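# Lift one staple stick from its box onto the table

## Task

Remove a single stick of staples from the staple box and set it down on the table with its legs pointing downward, far enough away that it is clear of both the box's tray and its sleeve.

## Robot and tools

Robot: two arms, left_arm and right_arm, each ending in a two-finger gripper with a wrist camera. Base poses in the scene frame: left_arm at (+0.003, +0.293, 0) m, right_arm at (+0.016, -0.330, 0) m, each with a tiny yaw. A camera stand is fixed behind them.

Frame: the scene frame has its origin at table-top height, halfway between the nominal bases. +x points out over the table, +z up, and left_arm is on the +y side; arm names do not match image left/right. Reported end_effector_position (metres) and end_effector_quat_wxyz are in this frame. The position is the point between the finger pads, roughly 1 cm short of the tips. The fingers point along the gripper's +z and separate along its y. Printed poses can be wrong by a few cm, more at long reach, and joint friction or load can leave a gripper resting a few cm from its command without any contact.

Command rows: every moving argument uses rows of 14 numbers, each in [-1, 1]: dx, dy, dz, rx, ry, rz, opening for left_arm, then the same seven for right_arm. Always send all 14, even for one arm. dx..rz are offsets, not poses: they count from that arm's Hand target at the start of the action or move, along scene-frame axes, with rotation about the Hand target's position. Scale: 1.0 = 0.6 m or 180 degrees; rx, ry, rz form one rotation vector. Every row of a list counts from that same start, not from the row before, so resending an offset moves further. Opening is absolute: +1 fully open (0.094 m), -1 closed. A 0 opening is a real command (half open), so resend the current opening to keep a gripper unchanged. Sending six zeros re-requests the current Hand target; if the gripper still rests short, send the missing distance. The orientation command is clipped to 40 degrees from the measured one each step.

Tools:
- execute_actions(actions, cameras): actions is a list of up to 15 rows per action, each row one 1/30 s step; a short list holds its last row. Images only come when actions is empty or cameras names them. An empty list also reports fields other results may omit.
- move(target, speed, blend, opening_speed, grip_force, blocking, cameras): straight-line path to one row, or a list of up to 15 rows all offset from the same Hand targets, sharing a 10 s cap. speed in m/s, 0.002 to 2.9, default 0.25 (rotation up to twice that in rad/s); one value or one per target. blend in metres rounds corners of a list; 0 stops at each. opening_speed: rate of change on the -1..+1 scale per second, at least 0.2; use it to close gently. grip_force: newtons per pad, 10 to 50, per arm or one number, persists; lower force closes slowly. blocking=false returns early while motion continues. Paths do not avoid obstacles or the other arm; faster motion strays more and hits harder. Avoid paths passing near an arm's own base (go around). Result adds a move: line with the ending (done, off_target, moving, held, fault) and limits (paced = pose clipped, held = steps withheld). done means at rest within 10 mm and 2 degrees; neither done nor off_target says anything about contact.
- wait(seconds 0 to 10, cameras): run the scene holding commands; a running move continues.
- stop(cameras): brakes a running move; needs room, more when fast.
- zoom_image(camera, region): closer view of the latest image from cam_head_left, cam_head_right, cam_left_wrist or cam_right_wrist; region [x0, y0, x1, y1] pixels, top-left origin, at most 504 by 504.
- finished_scene(scene): ends the current scene, given its number; irreversible, call nothing after it in the same reply. The stick must stay correctly placed with the robot released.

Cameras are 896x504; calibration (K, distortion, T_world_to_cam) is given for each, with small errors; wrist images can lag while moving.

Results: Hand target is the last commanded pose after clipping and the base for next offsets. grip_measured is the measured opening on the command scale; empty it reads up to ~2.5 mm wide; on a hard part under full squeeze it reads below the part's width. Squeeze rises about 1 N per 0.001 below first contact, then jumps to the force limit near 20 N. grip_effort_nm is a smoothed gripper motor effort (negative closing) and does not mean a grasp by itself. Joint torques include gravity; numbers 1-3 wrap at ±28 N m. Joint velocities may be omitted when all are within noise. Joint ranges (rad): waist -2.618 to 3.054, shoulder 0 to 3.142, elbow 0 to 3.142 (straight 2.901), wrist pitch and yaw ±1.571, wrist roll ±2.094.

Avoid: dropping the stick or releasing it while it moves, fast impacts with table or box, pressing hard past contact (a blocked arm keeps pushing until commanded back past its gripper), grippers or wrist cameras touching each other, one gripper clamping the other's fingers, strain on camera cables, anything ending off the table. Holding loads or stretching heats motors: MOTOR HOT appears at 75 °C, a fault folds the arm at 90 °C. Loose objects may get nudged occasionally.

Each tool is called after "Emit:" as name([rows], argument=value, ...), one row to a line, values as JSON.

## Session

Emit:
execute_actions(actions=[])

Scene clock: 0.00 s.
left_arm: end_effector_position=(+0.4184, +0.3064, +0.1069) grip_measured=+1.000 grip_effort_nm=n/a end_effector_quat_wxyz=(+0.590, -0.052, +0.805, +0.037) | right_arm: end_effector_position=(+0.4209, -0.3444, +0.0976) grip_measured=+1.000 grip_effort_nm=n/a end_effector_quat_wxyz=(+0.577, +0.020, +0.816, -0.032)
Joint positions: left_arm=[-0.034 1.587 0.434 0.842 -0.158 -0.054 0.094] | right_arm=[0.048 1.56 0.394 0.827 0.066 -0.007 0.094]
Joint velocities: within noise
Joint torques (N m): no reading
Motor temperatures (°C): left_arm=[38 37 43 37 33 35 34] | right_arm=[34 34 42 38 34 34 37]
Heat: left arm: 43 °C; right arm: 42 °C.
Hand target: left_arm +0.4192, +0.3073, +0.1097; +0.592, -0.053, +0.803, +0.040 | right_arm +0.4235, -0.3436, +0.1040; +0.585, +0.021, +0.811, -0.029
Tool commands: left_gripper/opening=+1.0 right_gripper/opening=+1.0
camera_calibration:
cam_left_wrist: T_world_to_cam=[[0.123047, -0.992389, -0.00476812, 0.254347], [-0.684904, -0.0814429, -0.724067, 0.426119], [0.718168, 0.09236, -0.689713, -0.165421], [0, 0, 0, 1]] pos_world=[0.379354, 0.302394, 0.195658]
cam_right_wrist: T_world_to_cam=[[-0.0597273, -0.998133, 0.012743, -0.319218], [-0.694516, 0.032383, -0.718748, 0.411539], [0.716993, -0.0517791, -0.695154, -0.169391], [0, 0, 0, 1]] pos_world=[0.388207, -0.34072, 0.182108]

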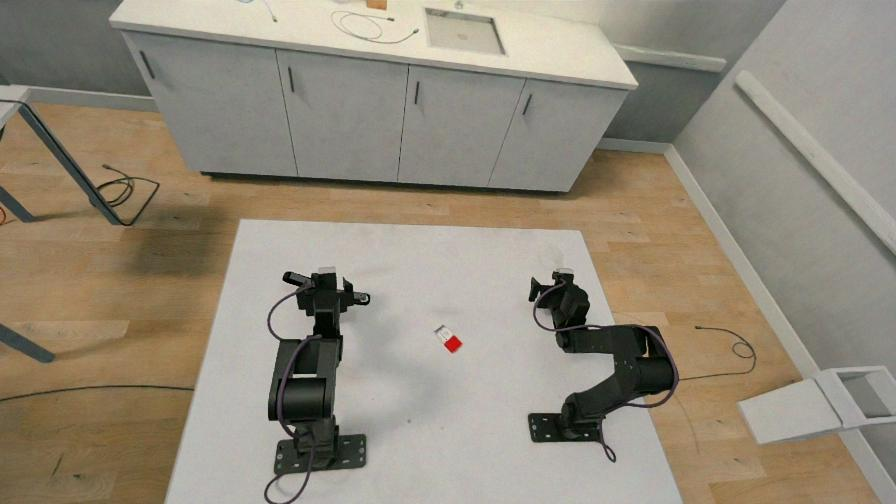

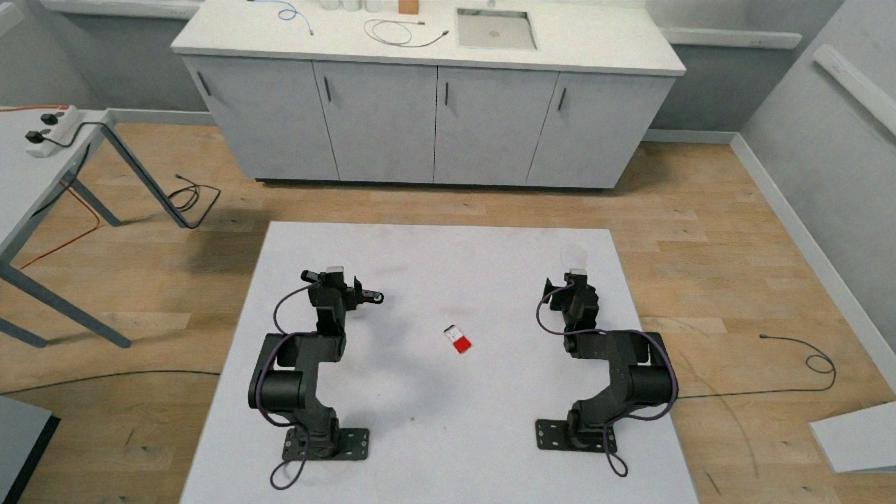

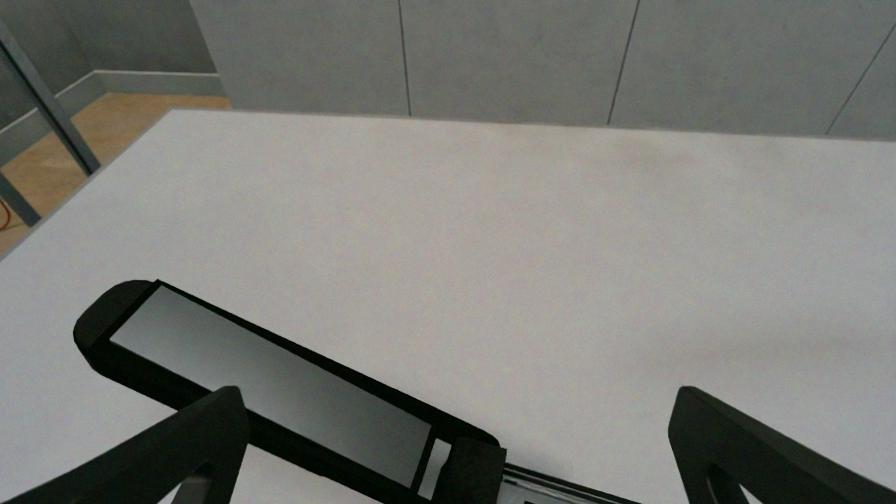

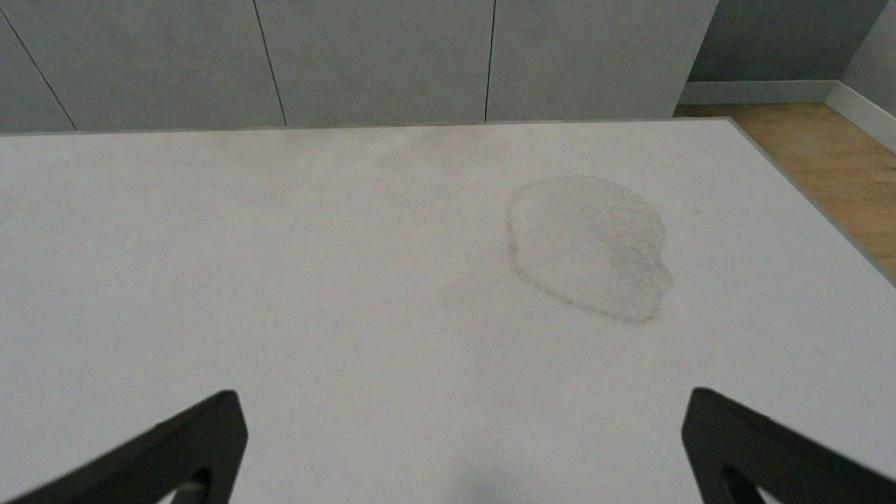

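Emit:
zoom_image(camera="cam_head_right", region=[425, 312, 489, 364])

Emit:
zoom_image(camera="cam_head_left", region=[415, 312, 479, 364])

Scaled by 7.875 from the camera's 896x504 image, which has a finer 1280x720 frame.

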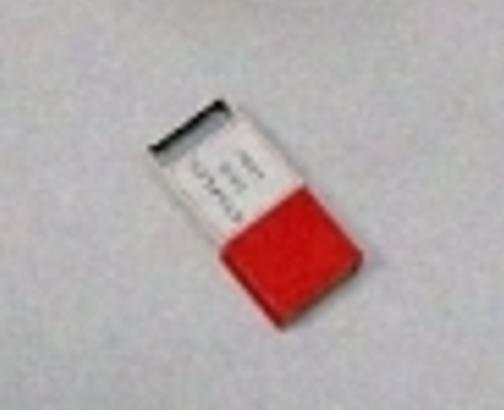

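Scaled by 7.875 from the camera's 896x504 image, which has a finer 1280x720 frame.

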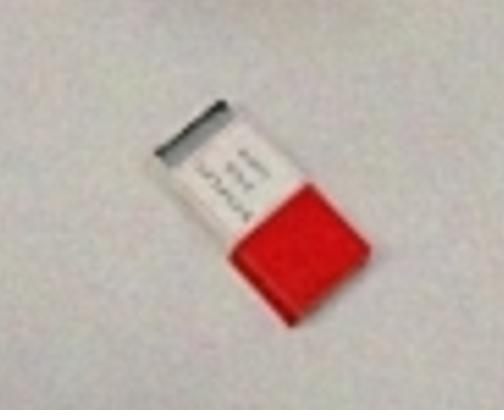

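Emit:
move(target=[0,0,0,0,0,0,1,-0.306,0.456,0.193,-0.0766,0.282,0.208,1], speed=0.4, cameras=["cam_right_wrist"])

Scene clock: 5.43 s.
left_arm: end_effector_position=(+0.4184, +0.3064, +0.1069) grip_measured=+1.000 grip_effort_nm=-0.01 end_effector_quat_wxyz=(+0.590, -0.052, +0.805, +0.037) | right_arm: end_effector_position=(+0.2373, -0.0726, +0.2094) grip_measured=+1.000 grip_effort_nm=-0.02 end_effector_quat_wxyz=(+0.161, -0.322, +0.932, +0.050)
Joint positions: left_arm=[-0.034 1.587 0.434 0.842 -0.158 -0.054 0.094] | right_arm=[0.962 1.55 1.564 -1.258 0.089 0.225 0.094]
Joint torques (N m): left_arm=[0.02 -5.45 4.48 1.94 -0.03 -0.01] | right_arm=[-0.16 -5.04 9.94 0.57 -0.02 0.16]
Heat: left arm: 44 °C; right arm: 43 °C.
Hand target: left_arm +0.4192, +0.3073, +0.1097; +0.592, -0.053, +0.803, +0.040 | right_arm +0.2398, -0.0700, +0.2199; +0.165, -0.312, +0.934, +0.056
Off the commanded pose: left_arm 0.003 m, 1 deg | right_arm 0.011 m, 1 deg.
move: off_target (right_arm)
camera_calibration:
cam_right_wrist: T_world_to_cam=[[0.610711, -0.791822, -0.00710498, -0.200277], [-0.788171, -0.608711, 0.0908717, 0.161734], [-0.0762791, -0.0498964, -0.995837, 0.305421], [0, 0, 0, 1]] pos_world=[0.273082, -0.0448949, 0.28803]
Images, in order (width x height): cam_right_wrist 896x504.

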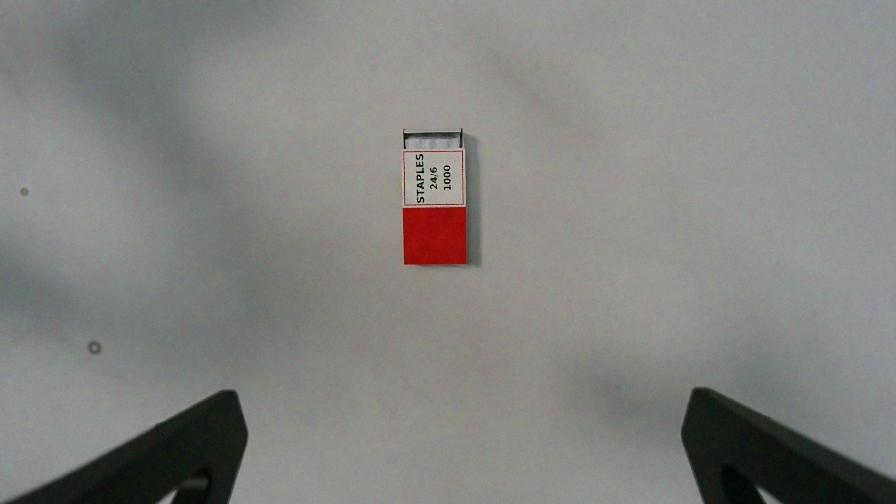

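Emit:
zoom_image(camera="cam_right_wrist", region=[350, 110, 530, 290])

Scaled by 2.800 from the camera's 896x504 image, which has a finer 1280x720 frame.

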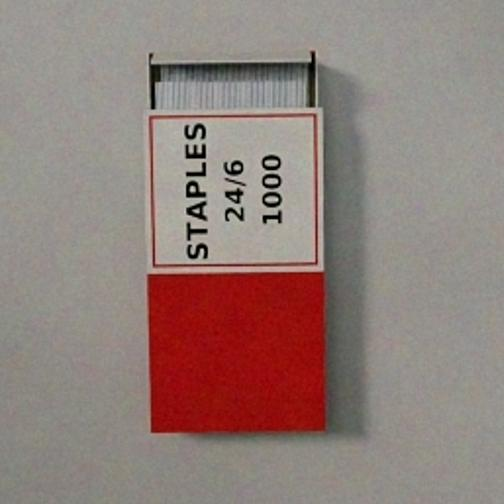

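Emit:
move(target=[-0.094,-0.449,0.084,-0.19,0.454,0.133,0.4,0.0137,0.033,-0.25,0.102,-0.132,0.004,0.4], speed=0.35, cameras=["all"])

Scene clock: 12.50 s.
left_arm: end_effector_position=(+0.3653, +0.0411, +0.1663) grip_measured=+0.402 grip_effort_nm=-0.13 end_effector_quat_wxyz=(-0.053, -0.321, +0.938, -0.117) | right_arm: end_effector_position=(+0.2464, -0.0509, +0.0715) grip_measured=+0.402 grip_effort_nm=-0.10 end_effector_quat_wxyz=(+0.386, -0.295, +0.863, +0.138)
Joint positions: left_arm=[-0.509 2.194 2.266 -1.537 0.234 -1.187 0.066] | right_arm=[1.054 1.377 0.556 0.069 0.241 0.234 0.066]
Joint torques (N m): left_arm=[-0.34 -8.62 7.09 0.08 0.29 -0.17] | right_arm=[0.51 -3.74 4.18 2.02 0.2 -0.08]
Heat: left arm: 45 °C; right arm: 43 °C.
Hand target: left_arm +0.3628, +0.0379, +0.1602; -0.123, -0.320, +0.938, -0.043 | right_arm +0.2481, -0.0503, +0.0699; +0.400, -0.292, +0.857, +0.139
Off the commanded pose: left_arm 0.007 m, 12 deg | right_arm 0.002 m, 2 deg.
joint sent to its limit (left arm) — joint 4 (wrist pitch), lower limit. The joint targets are off in orientation, not in position.
move: off_target (left_arm)
camera_calibration:
cam_left_wrist: T_world_to_cam=[[0.608564, -0.770884, 0.188119, -0.22064], [-0.702522, -0.413199, 0.579422, 0.214433], [-0.368936, -0.484773, -0.793021, 0.37618], [0, 0, 0, 1]] pos_world=[0.423703, 0.100878, 0.215578]
cam_right_wrist: T_world_to_cam=[[0.617429, -0.786091, -0.029019, -0.189448], [-0.726652, -0.555838, -0.403759, 0.217603], [0.301262, 0.270379, -0.914405, 0.0872761], [0, 0, 0, 1]] pos_world=[0.248799, -0.0515688, 0.162167]

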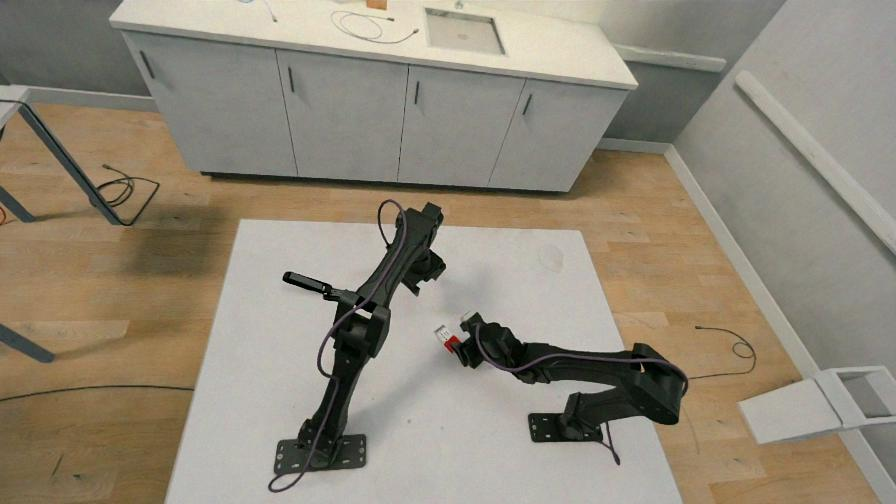

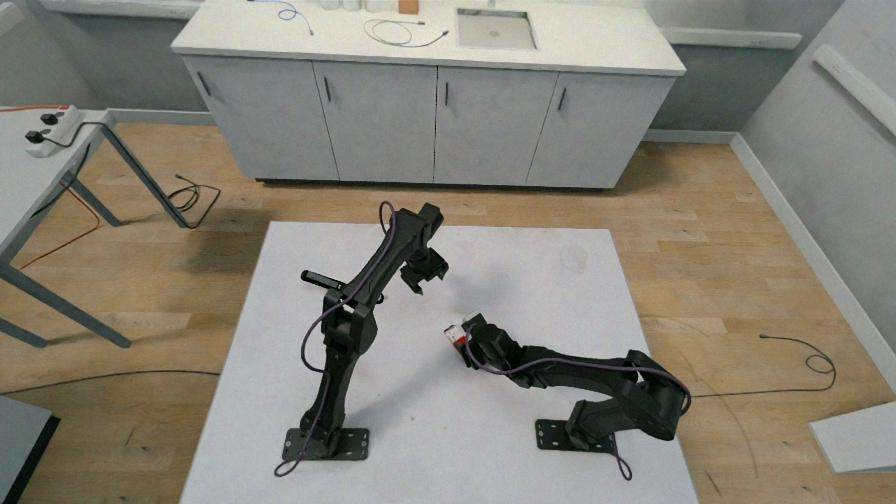

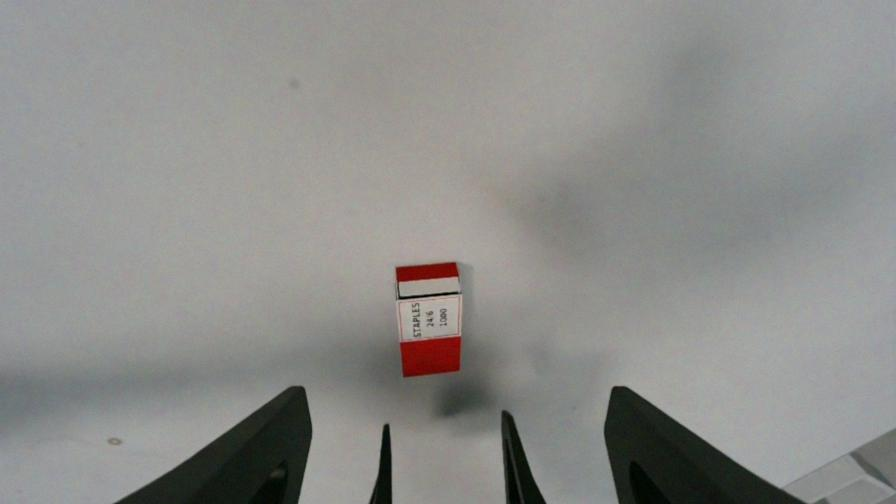

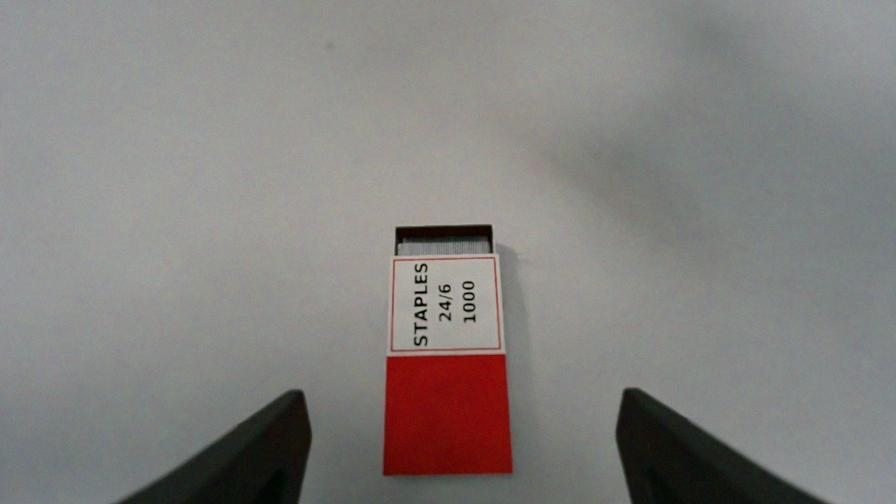

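Emit:
move([
  [-0.046,-0.035,-0.05,0.051,-0.066,0,0.4,0.0017,0.005,-0.04,0.027,-0.035,0,0.28],
  [-0.046,-0.035,-0.05,0.051,-0.066,0,0.4,0.0017,0.005,-0.087,0.027,-0.035,0,0.28],
], speed=0.12, cameras=["cam_left_wrist","cam_right_wrist"])

Scene clock: 18.87 s.
left_arm: end_effector_position=(+0.3401, +0.0087, +0.1501) grip_measured=+0.402 grip_effort_nm=-0.13 end_effector_quat_wxyz=(+0.011, -0.314, +0.948, -0.040) | right_arm: end_effector_position=(+0.2492, -0.0465, +0.0162) grip_measured=+0.281 grip_effort_nm=-0.09 end_effector_quat_wxyz=(+0.446, -0.286, +0.834, +0.156)
Joint positions: left_arm=[-0.687 2.221 2.266 -1.537 0.024 -1.334 0.066] | right_arm=[1.08 1.683 0.347 0.721 0.294 0.209 0.06]
Joint torques (N m): left_arm=[-0.14 -8.79 3.37 0.03 -0.16 -0.21] | right_arm=[0.55 -4.27 2.59 2.14 0.18 -0.12]
Heat: left arm: 45 °C; right arm: 43 °C.
Hand target: left_arm +0.3353, +0.0169, +0.1303; +0.001, -0.323, +0.947, -0.001 | right_arm +0.2491, -0.0473, +0.0177; +0.459, -0.282, +0.828, +0.159
Off the commanded pose: left_arm 0.022 m, 5 deg | right_arm 0.002 m, 2 deg.
move: off_target (left_arm)
camera_calibration:
cam_left_wrist: T_world_to_cam=[[0.588775, -0.803869, 0.0844944, -0.204546], [-0.745577, -0.499739, 0.440881, 0.228903], [-0.312185, -0.322576, -0.89358, 0.332625], [0, 0, 0, 1]] pos_world=[0.394937, 0.0572605, 0.213591]
cam_right_wrist: T_world_to_cam=[[0.619749, -0.784455, -0.023258, -0.189854], [-0.674289, -0.517083, -0.527218, 0.190357], [0.401553, 0.342426, -0.849412, 0.0119869], [0, 0, 0, 1]] pos_world=[0.241204, -0.0546061, 0.106126]
Images, in order (width x height): cam_left_wrist 896x504, cam_right_wrist 896x504.

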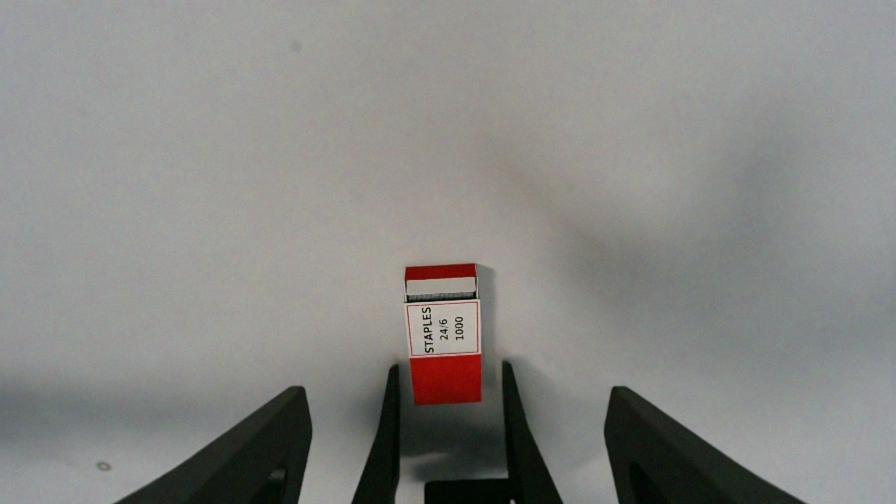

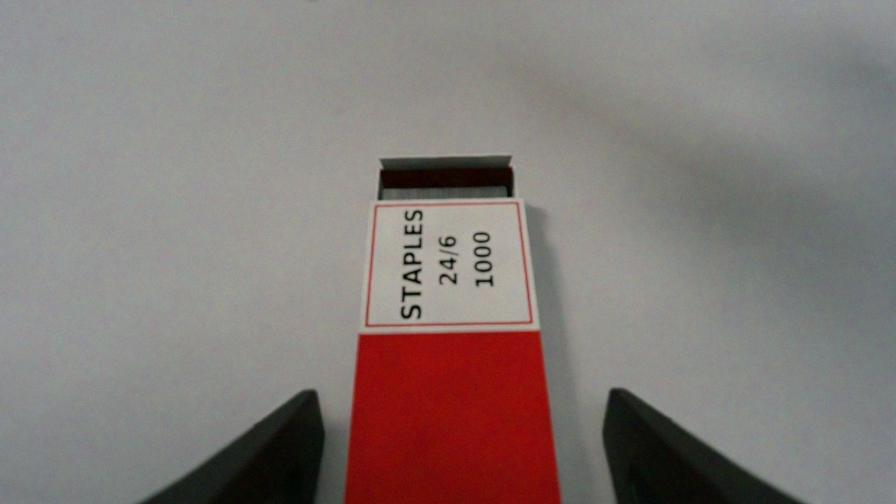

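Emit:
move(target=[-0.018,-0.02,-0.083,0,0,0,0.2,0,0,0,0,0,0,-0.32], speed=0.15, grip_force=[15,18], cameras=["all"])

Scene clock: 22.80 s.
left_arm: end_effector_position=(+0.3222, +0.0041, +0.0859) grip_measured=+0.202 grip_effort_nm=-0.13 end_effector_quat_wxyz=(-0.010, -0.316, +0.949, -0.005) | right_arm: end_effector_position=(+0.2493, -0.0463, +0.0165) grip_measured=-0.220 grip_effort_nm=-0.46 end_effector_quat_wxyz=(+0.447, -0.285, +0.833, +0.157)
Joint positions: left_arm=[-0.723 2.221 2.011 -1.363 0.023 -1.371 0.056] | right_arm=[1.08 1.683 0.347 0.722 0.294 0.209 0.037]
Joint torques (N m): left_arm=[-0.49 -11.17 3.48 0.39 -0.15 -0.19] | right_arm=[0.5 -4.42 2.5 2.11 0.23 -0.08]
Motor temperatures (°C): left_arm=[38 39 44 38 33 35 34] | right_arm=[34 35 43 43 34 34 37]
Heat: left arm: 44 °C; right arm: 43 °C.
Hand target: left_arm +0.3245, +0.0050, +0.0804; +0.001, -0.323, +0.947, -0.001 | right_arm +0.2491, -0.0473, +0.0177; +0.459, -0.282, +0.828, +0.159
Off the commanded pose: left_arm 0.006 m, 2 deg | right_arm 0.002 m, 2 deg.
grip_force (N): 15, 18
move: done
camera_calibration:
cam_left_wrist: T_world_to_cam=[[0.592636, -0.80546, 0.00400246, -0.186642], [-0.716695, -0.525044, 0.458996, 0.230744], [-0.367602, -0.274886, -0.888429, 0.285439], [0, 0, 0, 1]] pos_world=[0.380912, 0.0492811, 0.148429]
cam_right_wrist: T_world_to_cam=[[0.619744, -0.784444, -0.0237824, -0.18977], [-0.673872, -0.516366, -0.528453, 0.190711], [0.402261, 0.343532, -0.848629, 0.0119726], [0, 0, 0, 1]] pos_world=[0.241308, -0.0545006, 0.106429]

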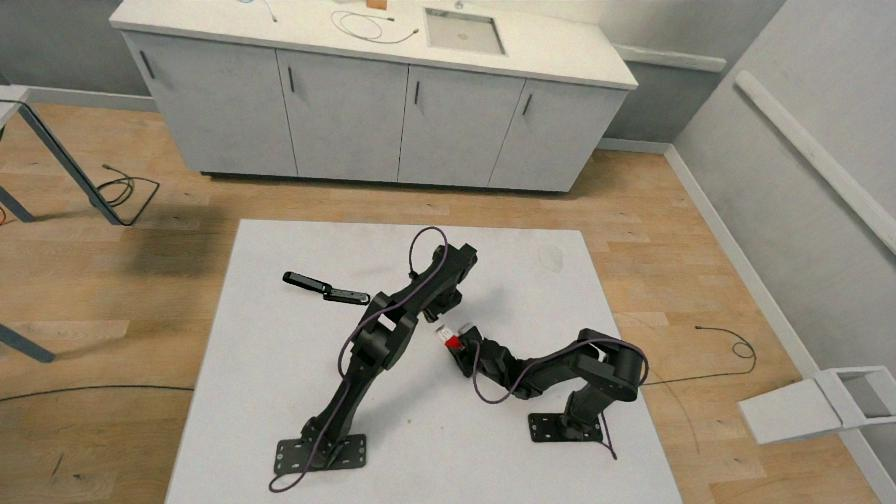

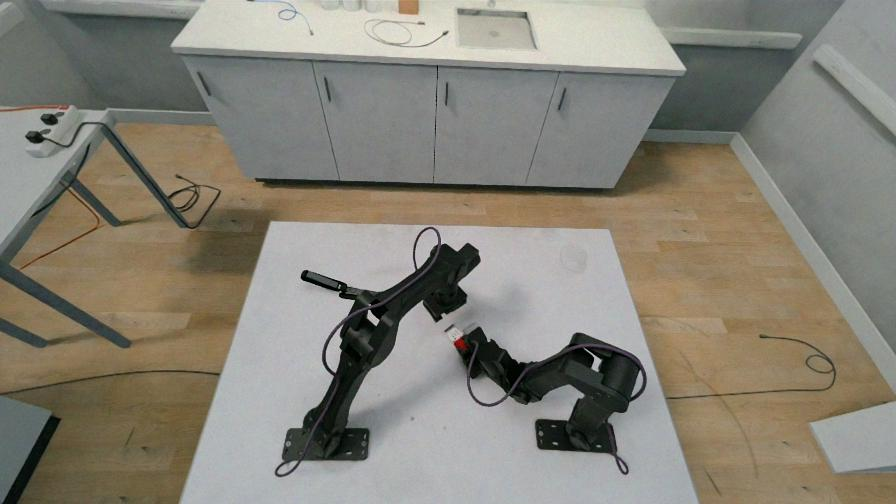

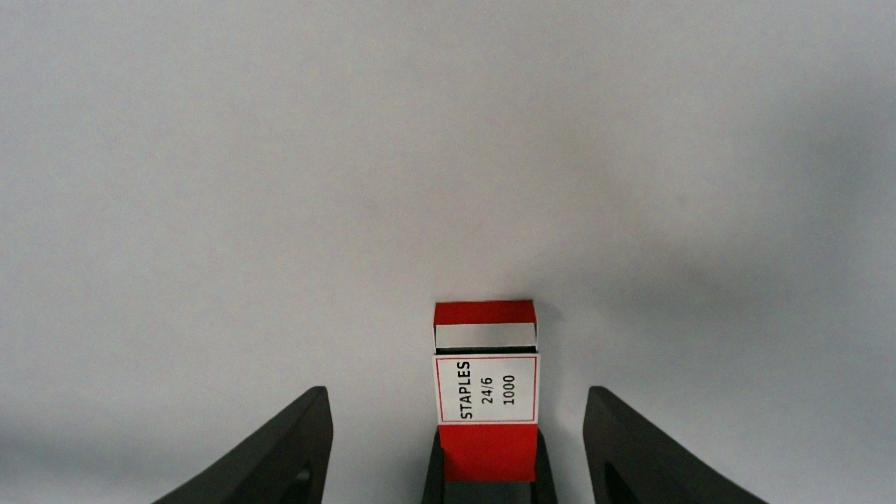

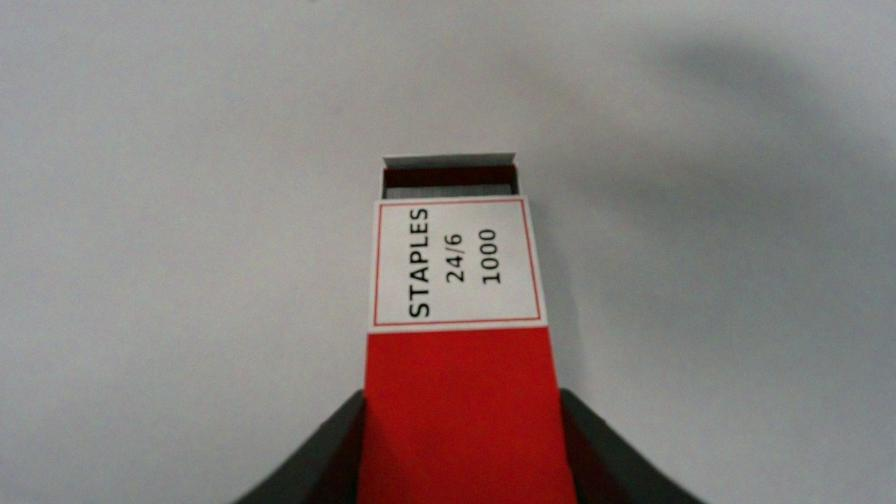

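Emit:
move([
  [-0.0162,-0.0383,-0.03,0,0,0,0.2,0,0,0,0,0,0,-0.32],
  [-0.0162,-0.0383,-0.108,0,0,0,0.2,0,0,0,0,0,0,-0.32],
], speed=0.1, blend=[0.01,0], cameras=["cam_left_wrist","cam_right_wrist"])

Scene clock: 31.83 s.
left_arm: end_effector_position=(+0.3127, -0.0212, +0.0325) grip_measured=+0.202 grip_effort_nm=-0.13 end_effector_quat_wxyz=(-0.004, -0.314, +0.949, -0.014) | right_arm: end_effector_position=(+0.2493, -0.0463, +0.0165) grip_measured=-0.220 grip_effort_nm=-0.46 end_effector_quat_wxyz=(+0.447, -0.285, +0.833, +0.157)
Joint positions: left_arm=[-0.78 2.257 1.859 -1.15 0.021 -1.425 0.056] | right_arm=[1.08 1.683 0.347 0.722 0.294 0.209 0.037]
Joint torques (N m): left_arm=[0.09 -9.61 3.56 0.49 -0.16 -0.17] | right_arm=[0.59 -4.42 2.47 2.1 0.19 -0.1]
Heat: left arm: 44 °C; right arm: 46 °C.
Hand target: left_arm +0.3148, -0.0180, +0.0156; +0.001, -0.323, +0.947, -0.001 | right_arm +0.2491, -0.0473, +0.0177; +0.459, -0.282, +0.828, +0.159
Off the commanded pose: left_arm 0.017 m, 2 deg | right_arm 0.002 m, 2 deg.
grip_force (N): 15, 18
move: off_target (left_arm)
camera_calibration:
cam_left_wrist: T_world_to_cam=[[0.589211, -0.80754, 0.0266161, -0.200924], [-0.726733, -0.51528, 0.454252, 0.238686], [-0.353113, -0.286994, -0.890475, 0.222796], [0, 0, 0, 1]] pos_world=[0.370519, 0.0246769, 0.0953181]
cam_right_wrist: T_world_to_cam=[[0.619744, -0.784444, -0.0237824, -0.18977], [-0.673872, -0.516366, -0.528453, 0.190711], [0.402261, 0.343532, -0.848629, 0.0119726], [0, 0, 0, 1]] pos_world=[0.241308, -0.0545006, 0.106429]
Images, in order (width x height): cam_left_wrist 896x504, cam_right_wrist 896x504.

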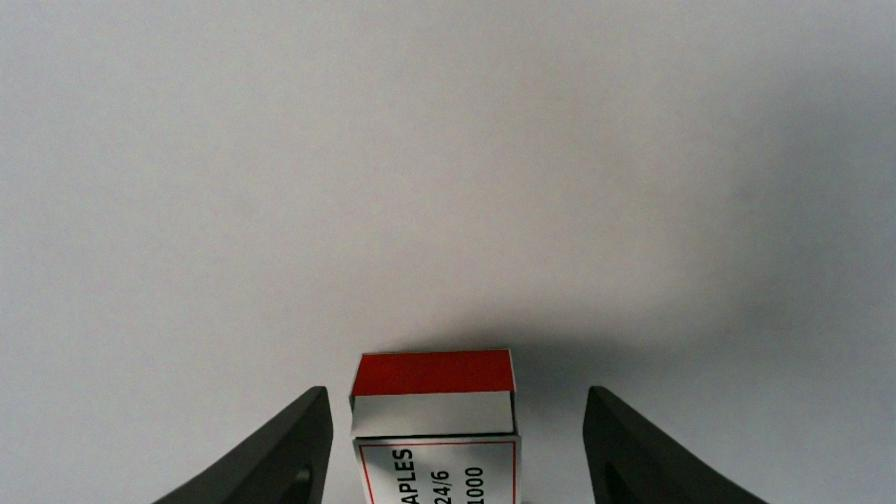

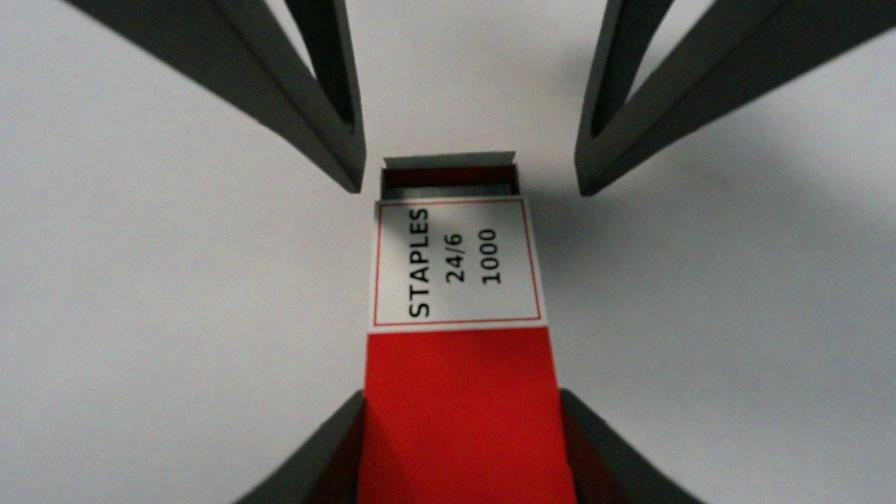

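Emit:
move(target=[-0.0052,0.0065,-0.018,0,0,0,0.2,0,0,0,0,0,0,-0.32], speed=0.06, cameras=["cam_left_wrist","cam_right_wrist"])

Scene clock: 33.60 s.
left_arm: end_effector_position=(+0.3099, -0.0184, +0.0186) grip_measured=+0.202 grip_effort_nm=-0.13 end_effector_quat_wxyz=(-0.006, -0.314, +0.949, -0.012) | right_arm: end_effector_position=(+0.2493, -0.0463, +0.0165) grip_measured=-0.220 grip_effort_nm=-0.46 end_effector_quat_wxyz=(+0.447, -0.285, +0.833, +0.157)
Joint positions: left_arm=[-0.78 2.257 1.803 -1.1 0.021 -1.425 0.056] | right_arm=[1.08 1.683 0.347 0.722 0.294 0.209 0.037]
Joint torques (N m): left_arm=[-0.05 -10.02 3.22 0.41 -0.14 -0.15] | right_arm=[0.53 -4.3 2.47 2.1 0.19 -0.13]
Heat: left arm: 44 °C; right arm: 46 °C.
Hand target: left_arm +0.3117, -0.0141, +0.0048; +0.001, -0.323, +0.947, -0.001 | right_arm +0.2491, -0.0473, +0.0177; +0.459, -0.282, +0.828, +0.159
Off the commanded pose: left_arm 0.015 m, 2 deg | right_arm 0.002 m, 2 deg.
grip_force (N): 15, 18
move: off_target (left_arm)
camera_calibration:
cam_left_wrist: T_world_to_cam=[[0.589342, -0.807604, 0.0212695, -0.19659], [-0.724976, -0.517061, 0.455037, 0.243859], [-0.356492, -0.283592, -0.890219, 0.211413], [0, 0, 0, 1]] pos_world=[0.368018, 0.0272783, 0.0814207]
cam_right_wrist: T_world_to_cam=[[0.619744, -0.784444, -0.0237824, -0.18977], [-0.673872, -0.516366, -0.528453, 0.190711], [0.402261, 0.343532, -0.848629, 0.0119726], [0, 0, 0, 1]] pos_world=[0.241308, -0.0545006, 0.106429]
Images, in order (width x height): cam_left_wrist 896x504, cam_right_wrist 896x504.

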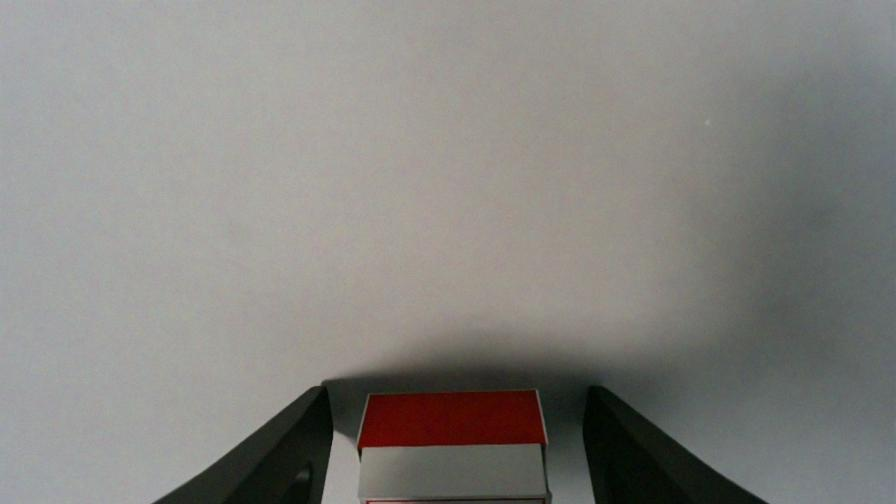

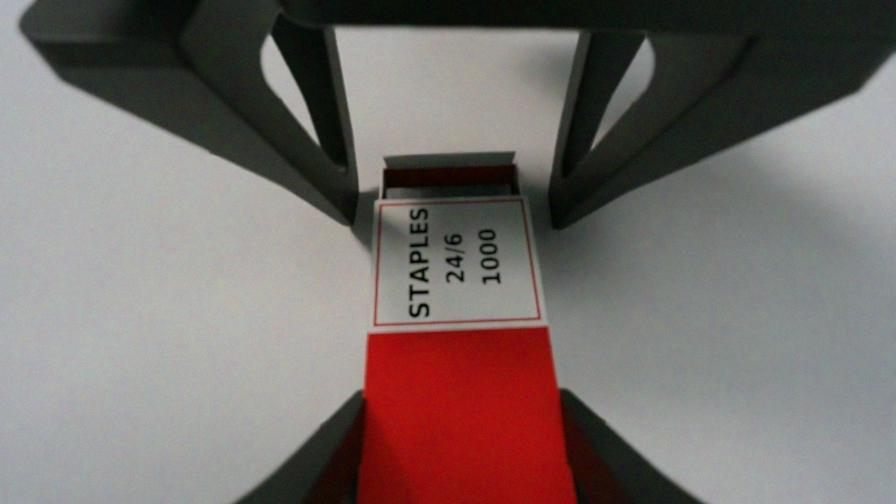

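Emit:
move(target=[0.0187,0.014,-0.006,0,0,0,0.2,0,0,0,0,0,0,-0.32], speed=0.06, cameras=["cam_left_wrist","cam_right_wrist"])

Scene clock: 35.17 s.
left_arm: end_effector_position=(+0.3193, -0.0110, +0.0186) grip_measured=+0.202 grip_effort_nm=-0.13 end_effector_quat_wxyz=(-0.004, -0.323, +0.946, -0.015) | right_arm: end_effector_position=(+0.2493, -0.0463, +0.0165) grip_measured=-0.220 grip_effort_nm=-0.46 end_effector_quat_wxyz=(+0.447, -0.285, +0.833, +0.157)
Joint positions: left_arm=[-0.753 2.257 1.803 -1.093 0.021 -1.417 0.056] | right_arm=[1.08 1.683 0.347 0.722 0.294 0.209 0.037]
Joint torques (N m): left_arm=[0.53 -9.21 3.52 0.44 -0.08 0.11] | right_arm=[0.43 -4.33 2.51 2.11 0.22 -0.09]
Heat: left arm: 44 °C; right arm: 46 °C.
Hand target: left_arm +0.3229, -0.0057, +0.0012; +0.001, -0.323, +0.947, -0.001 | right_arm +0.2491, -0.0473, +0.0177; +0.459, -0.282, +0.828, +0.159
Off the commanded pose: left_arm 0.019 m, 2 deg | right_arm 0.002 m, 2 deg.
grip_force (N): 15, 18
move: off_target (left_arm)
camera_calibration:
cam_left_wrist: T_world_to_cam=[[0.604756, -0.79594, 0.0273898, -0.201042], [-0.716926, -0.5291, 0.453949, 0.251797], [-0.346824, -0.294165, -0.890607, 0.213691], [0, 0, 0, 1]] pos_world=[0.376214, 0.0360693, 0.0815177]
cam_right_wrist: T_world_to_cam=[[0.619744, -0.784444, -0.0237824, -0.18977], [-0.673872, -0.516366, -0.528453, 0.190711], [0.402261, 0.343532, -0.848629, 0.0119726], [0, 0, 0, 1]] pos_world=[0.241308, -0.0545006, 0.106429]
Images, in order (width x height): cam_left_wrist 896x504, cam_right_wrist 896x504.

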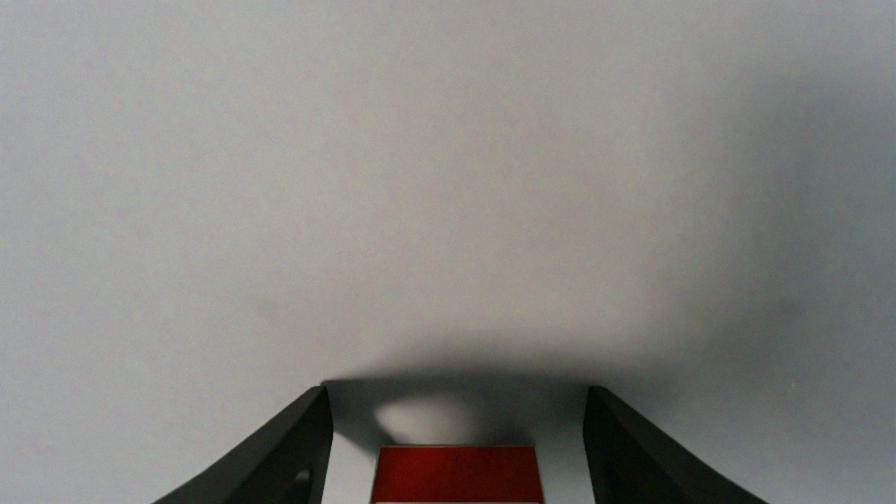

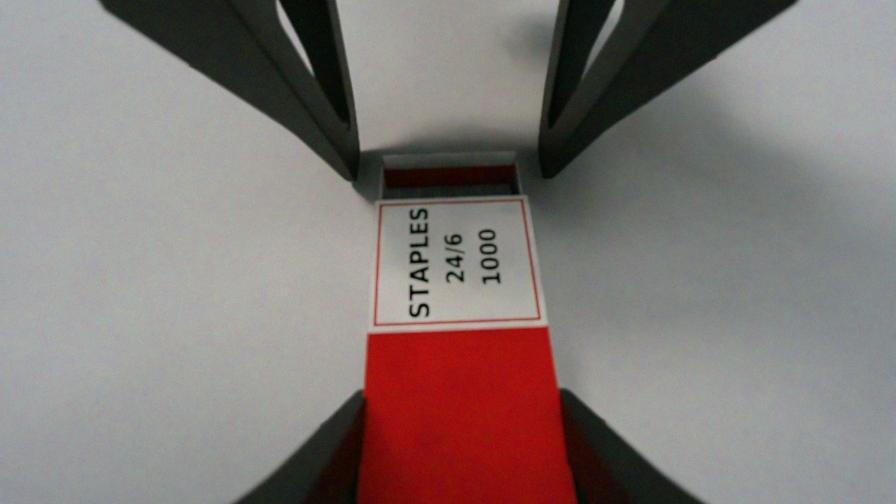

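Emit:
move(target=[-0.002,-0.002,-0.004,0,0,0,-0.35,0,0,0,0,0,0,-0.32], speed=0.06, cameras=["cam_right_wrist"])

Scene clock: 39.23 s.
left_arm: end_effector_position=(+0.3207, -0.0123, +0.0187) grip_measured=-0.348 grip_effort_nm=-0.13 end_effector_quat_wxyz=(-0.002, -0.323, +0.946, -0.018) | right_arm: end_effector_position=(+0.2493, -0.0463, +0.0165) grip_measured=-0.220 grip_effort_nm=-0.46 end_effector_quat_wxyz=(+0.447, -0.285, +0.833, +0.157)
Joint positions: left_arm=[-0.753 2.257 1.803 -1.086 0.021 -1.417 0.031] | right_arm=[1.08 1.683 0.347 0.722 0.294 0.209 0.037]
Joint torques (N m): left_arm=[0.23 -8.98 3.21 0.47 -0.11 0.06] | right_arm=[0.5 -4.3 2.62 2.1 0.21 -0.11]
Motor temperatures (°C): left_arm=[38 44 44 37 33 35 34] | right_arm=[34 35 42 47 34 34 37]
Heat: left arm: 44 °C; right arm: 47 °C.
Hand target: left_arm +0.3217, -0.0069, -0.0012; +0.001, -0.323, +0.947, -0.001 | right_arm +0.2491, -0.0473, +0.0177; +0.459, -0.282, +0.828, +0.159
Off the commanded pose: left_arm 0.021 m, 2 deg | right_arm 0.002 m, 2 deg.
grip_force (N): 15, 18
move: off_target (left_arm)
camera_calibration:
cam_right_wrist: T_world_to_cam=[[0.619744, -0.784444, -0.0237824, -0.18977], [-0.673872, -0.516366, -0.528453, 0.190711], [0.402261, 0.343532, -0.848629, 0.0119726], [0, 0, 0, 1]] pos_world=[0.241308, -0.0545006, 0.106429]
Images, in order (width x height): cam_right_wrist 896x504.

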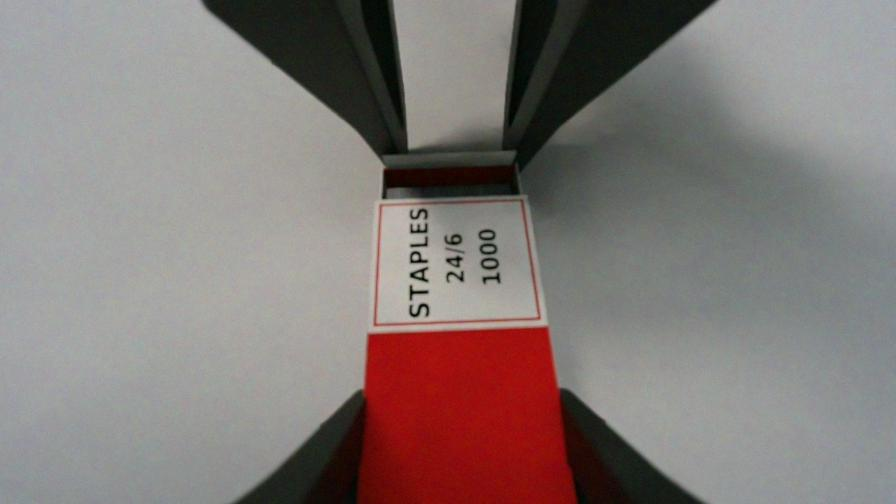

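Emit:
move([
  [0,0,0,0,0,0,0.1,0,0,0,0,0,0,-0.32],
  [-0.0147,-0.011,0,0,0,0,0.1,0,0,0,0,0,0,-0.32],
  [-0.0147,-0.011,0,0,0,0,-0.36,0,0,0,0,0,0,-0.32],
], speed=0.06, cameras=["cam_left_wrist","cam_right_wrist"])

Scene clock: 44.17 s.
left_arm: end_effector_position=(+0.3197, -0.0145, +0.0174) grip_measured=-0.268 grip_effort_nm=-0.39 end_effector_quat_wxyz=(+0.005, -0.321, +0.947, -0.017) | right_arm: end_effector_position=(+0.2506, -0.0477, +0.0168) grip_measured=-0.220 grip_effort_nm=-0.46 end_effector_quat_wxyz=(+0.449, -0.283, +0.834, +0.153)
Joint positions: left_arm=[-0.764 2.257 1.798 -1.077 0.007 -1.423 0.034] | right_arm=[1.08 1.683 0.347 0.722 0.305 0.209 0.037]
Joint torques (N m): left_arm=[-1.09 -9.57 2.99 0.42 -0.03 -0.13] | right_arm=[0.57 -4.29 2.52 2.11 0.1 -0.1]
Heat: left arm: 46 °C; right arm: 48 °C.
Hand target: left_arm +0.3128, -0.0135, -0.0012; +0.001, -0.323, +0.947, -0.001 | right_arm +0.2491, -0.0473, +0.0177; +0.459, -0.282, +0.828, +0.159
Off the commanded pose: left_arm 0.020 m, 2 deg | right_arm 0.002 m, 1 deg.
grip_force (N): 15, 18
move: off_target (left_arm); target 3's new opening was sent with left_arm's hand 0.020 m and 2 deg from that target
camera_calibration:
cam_left_wrist: T_world_to_cam=[[0.600852, -0.798505, 0.0369646, -0.202994], [-0.727179, -0.526808, 0.440096, 0.25439], [-0.331946, -0.291312, -0.89719, 0.207162], [0, 0, 0, 1]] pos_world=[0.375723, 0.0322715, 0.0814113]
cam_right_wrist: T_world_to_cam=[[0.613028, -0.789856, -0.0180406, -0.190318], [-0.675562, -0.512208, -0.530339, 0.191669], [0.409651, 0.3373, -0.847594, 0.0100639], [0, 0, 0, 1]] pos_world=[0.242032, -0.0555439, 0.106746]
Images, in order (width x height): cam_left_wrist 896x504, cam_right_wrist 896x504.

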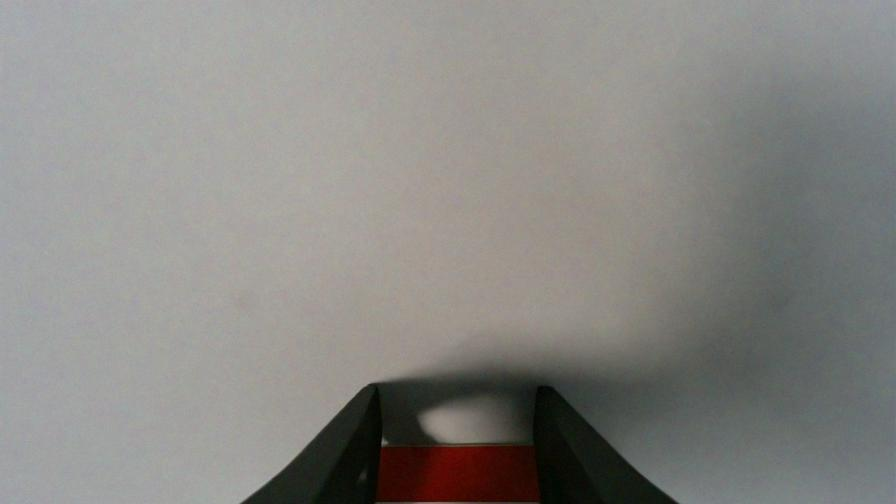

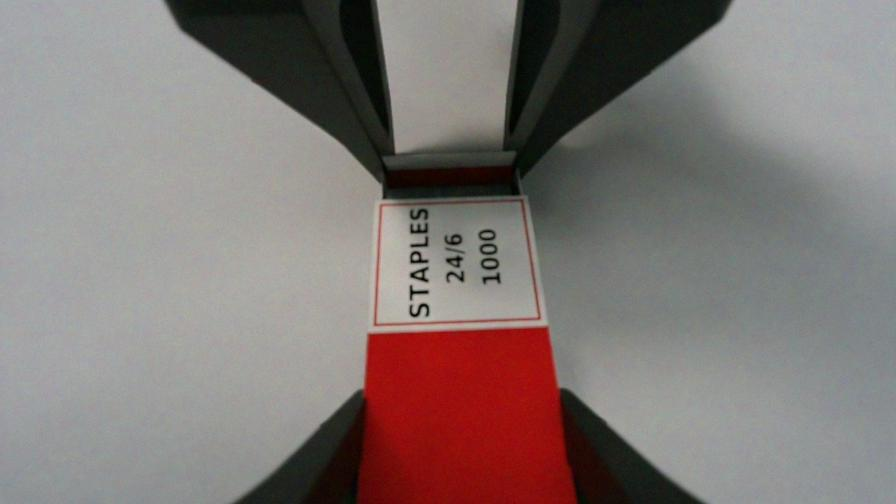

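Emit:
move(target=[0.072,0.046,0.01,0,0,0,-0.4,0,0,0,0,0,0,-0.34], speed=0.05, grip_force=[22,22], cameras=["cam_left_wrist","cam_right_wrist"])

Scene clock: 46.93 s.
left_arm: end_effector_position=(+0.3491, +0.0114, +0.0180) grip_measured=-0.398 grip_effort_nm=-0.13 end_effector_quat_wxyz=(-0.007, -0.324, +0.946, -0.016) | right_arm: end_effector_position=(+0.2512, -0.0472, +0.0174) grip_measured=-0.225 grip_effort_nm=-0.53 end_effector_quat_wxyz=(+0.453, -0.282, +0.832, +0.154)
Joint positions: left_arm=[-0.668 2.292 1.859 -1.118 0.029 -1.334 0.028] | right_arm=[1.08 1.69 0.343 0.742 0.307 0.208 0.036]
Joint torques (N m): left_arm=[0.32 -8.72 6.68 0.22 -0.15 0.11] | right_arm=[0.54 -4.71 2.85 1.95 0.07 -0.07]
Heat: left arm: 46 °C; right arm: 48 °C.
Hand target: left_arm +0.3560, +0.0140, +0.0049; +0.001, -0.323, +0.947, -0.001 | right_arm +0.2491, -0.0473, +0.0176; +0.459, -0.282, +0.828, +0.158
Off the commanded pose: left_arm 0.015 m, 2 deg | right_arm 0.002 m, 1 deg.
grip_force (N): 22, 22
move: off_target (left_arm)
camera_calibration:
cam_left_wrist: T_world_to_cam=[[0.606929, -0.794265, 0.0279179, -0.202031], [-0.713548, -0.529109, 0.459231, 0.284068], [-0.34998, -0.298641, -0.887878, 0.231148], [0, 0, 0, 1]] pos_world=[0.406212, 0.0588667, 0.0804184]
cam_right_wrist: T_world_to_cam=[[0.612799, -0.790002, -0.0193242, -0.190277], [-0.672278, -0.508317, -0.538197, 0.192142], [0.415354, 0.342798, -0.842598, 0.00894467], [0, 0, 0, 1]] pos_world=[0.242059, -0.0557169, 0.10727]
Images, in order (width x height): cam_left_wrist 896x504, cam_right_wrist 896x504.

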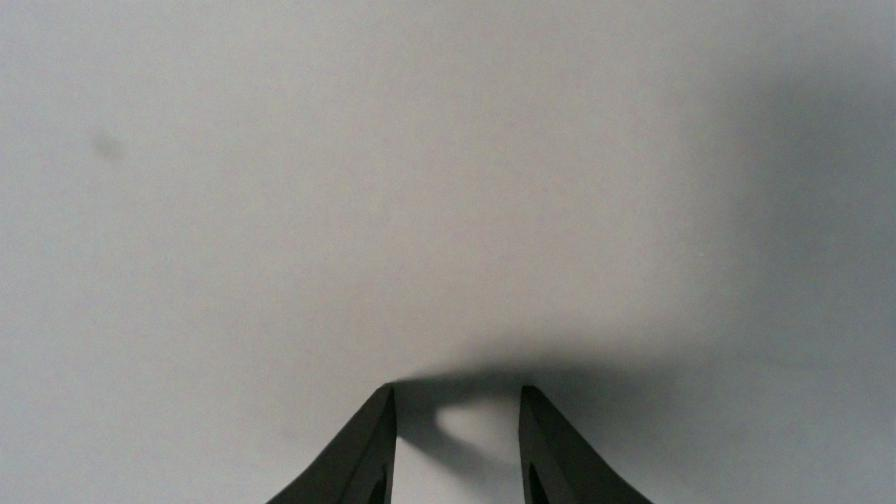

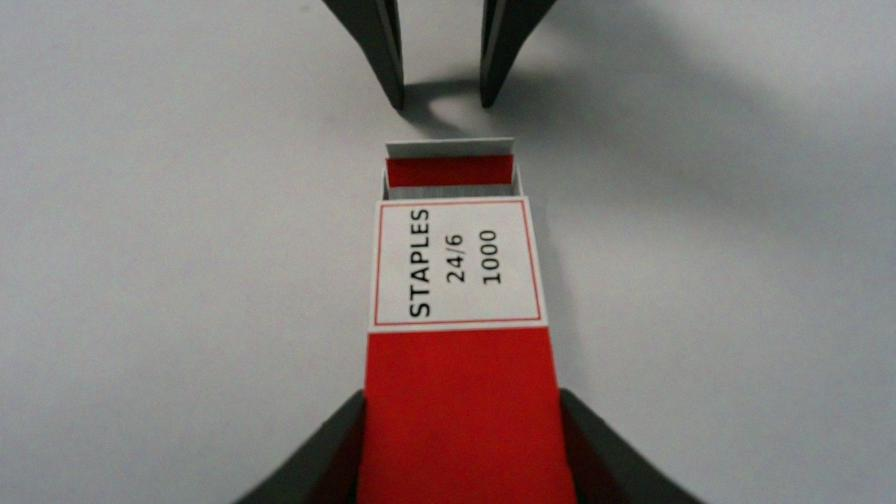

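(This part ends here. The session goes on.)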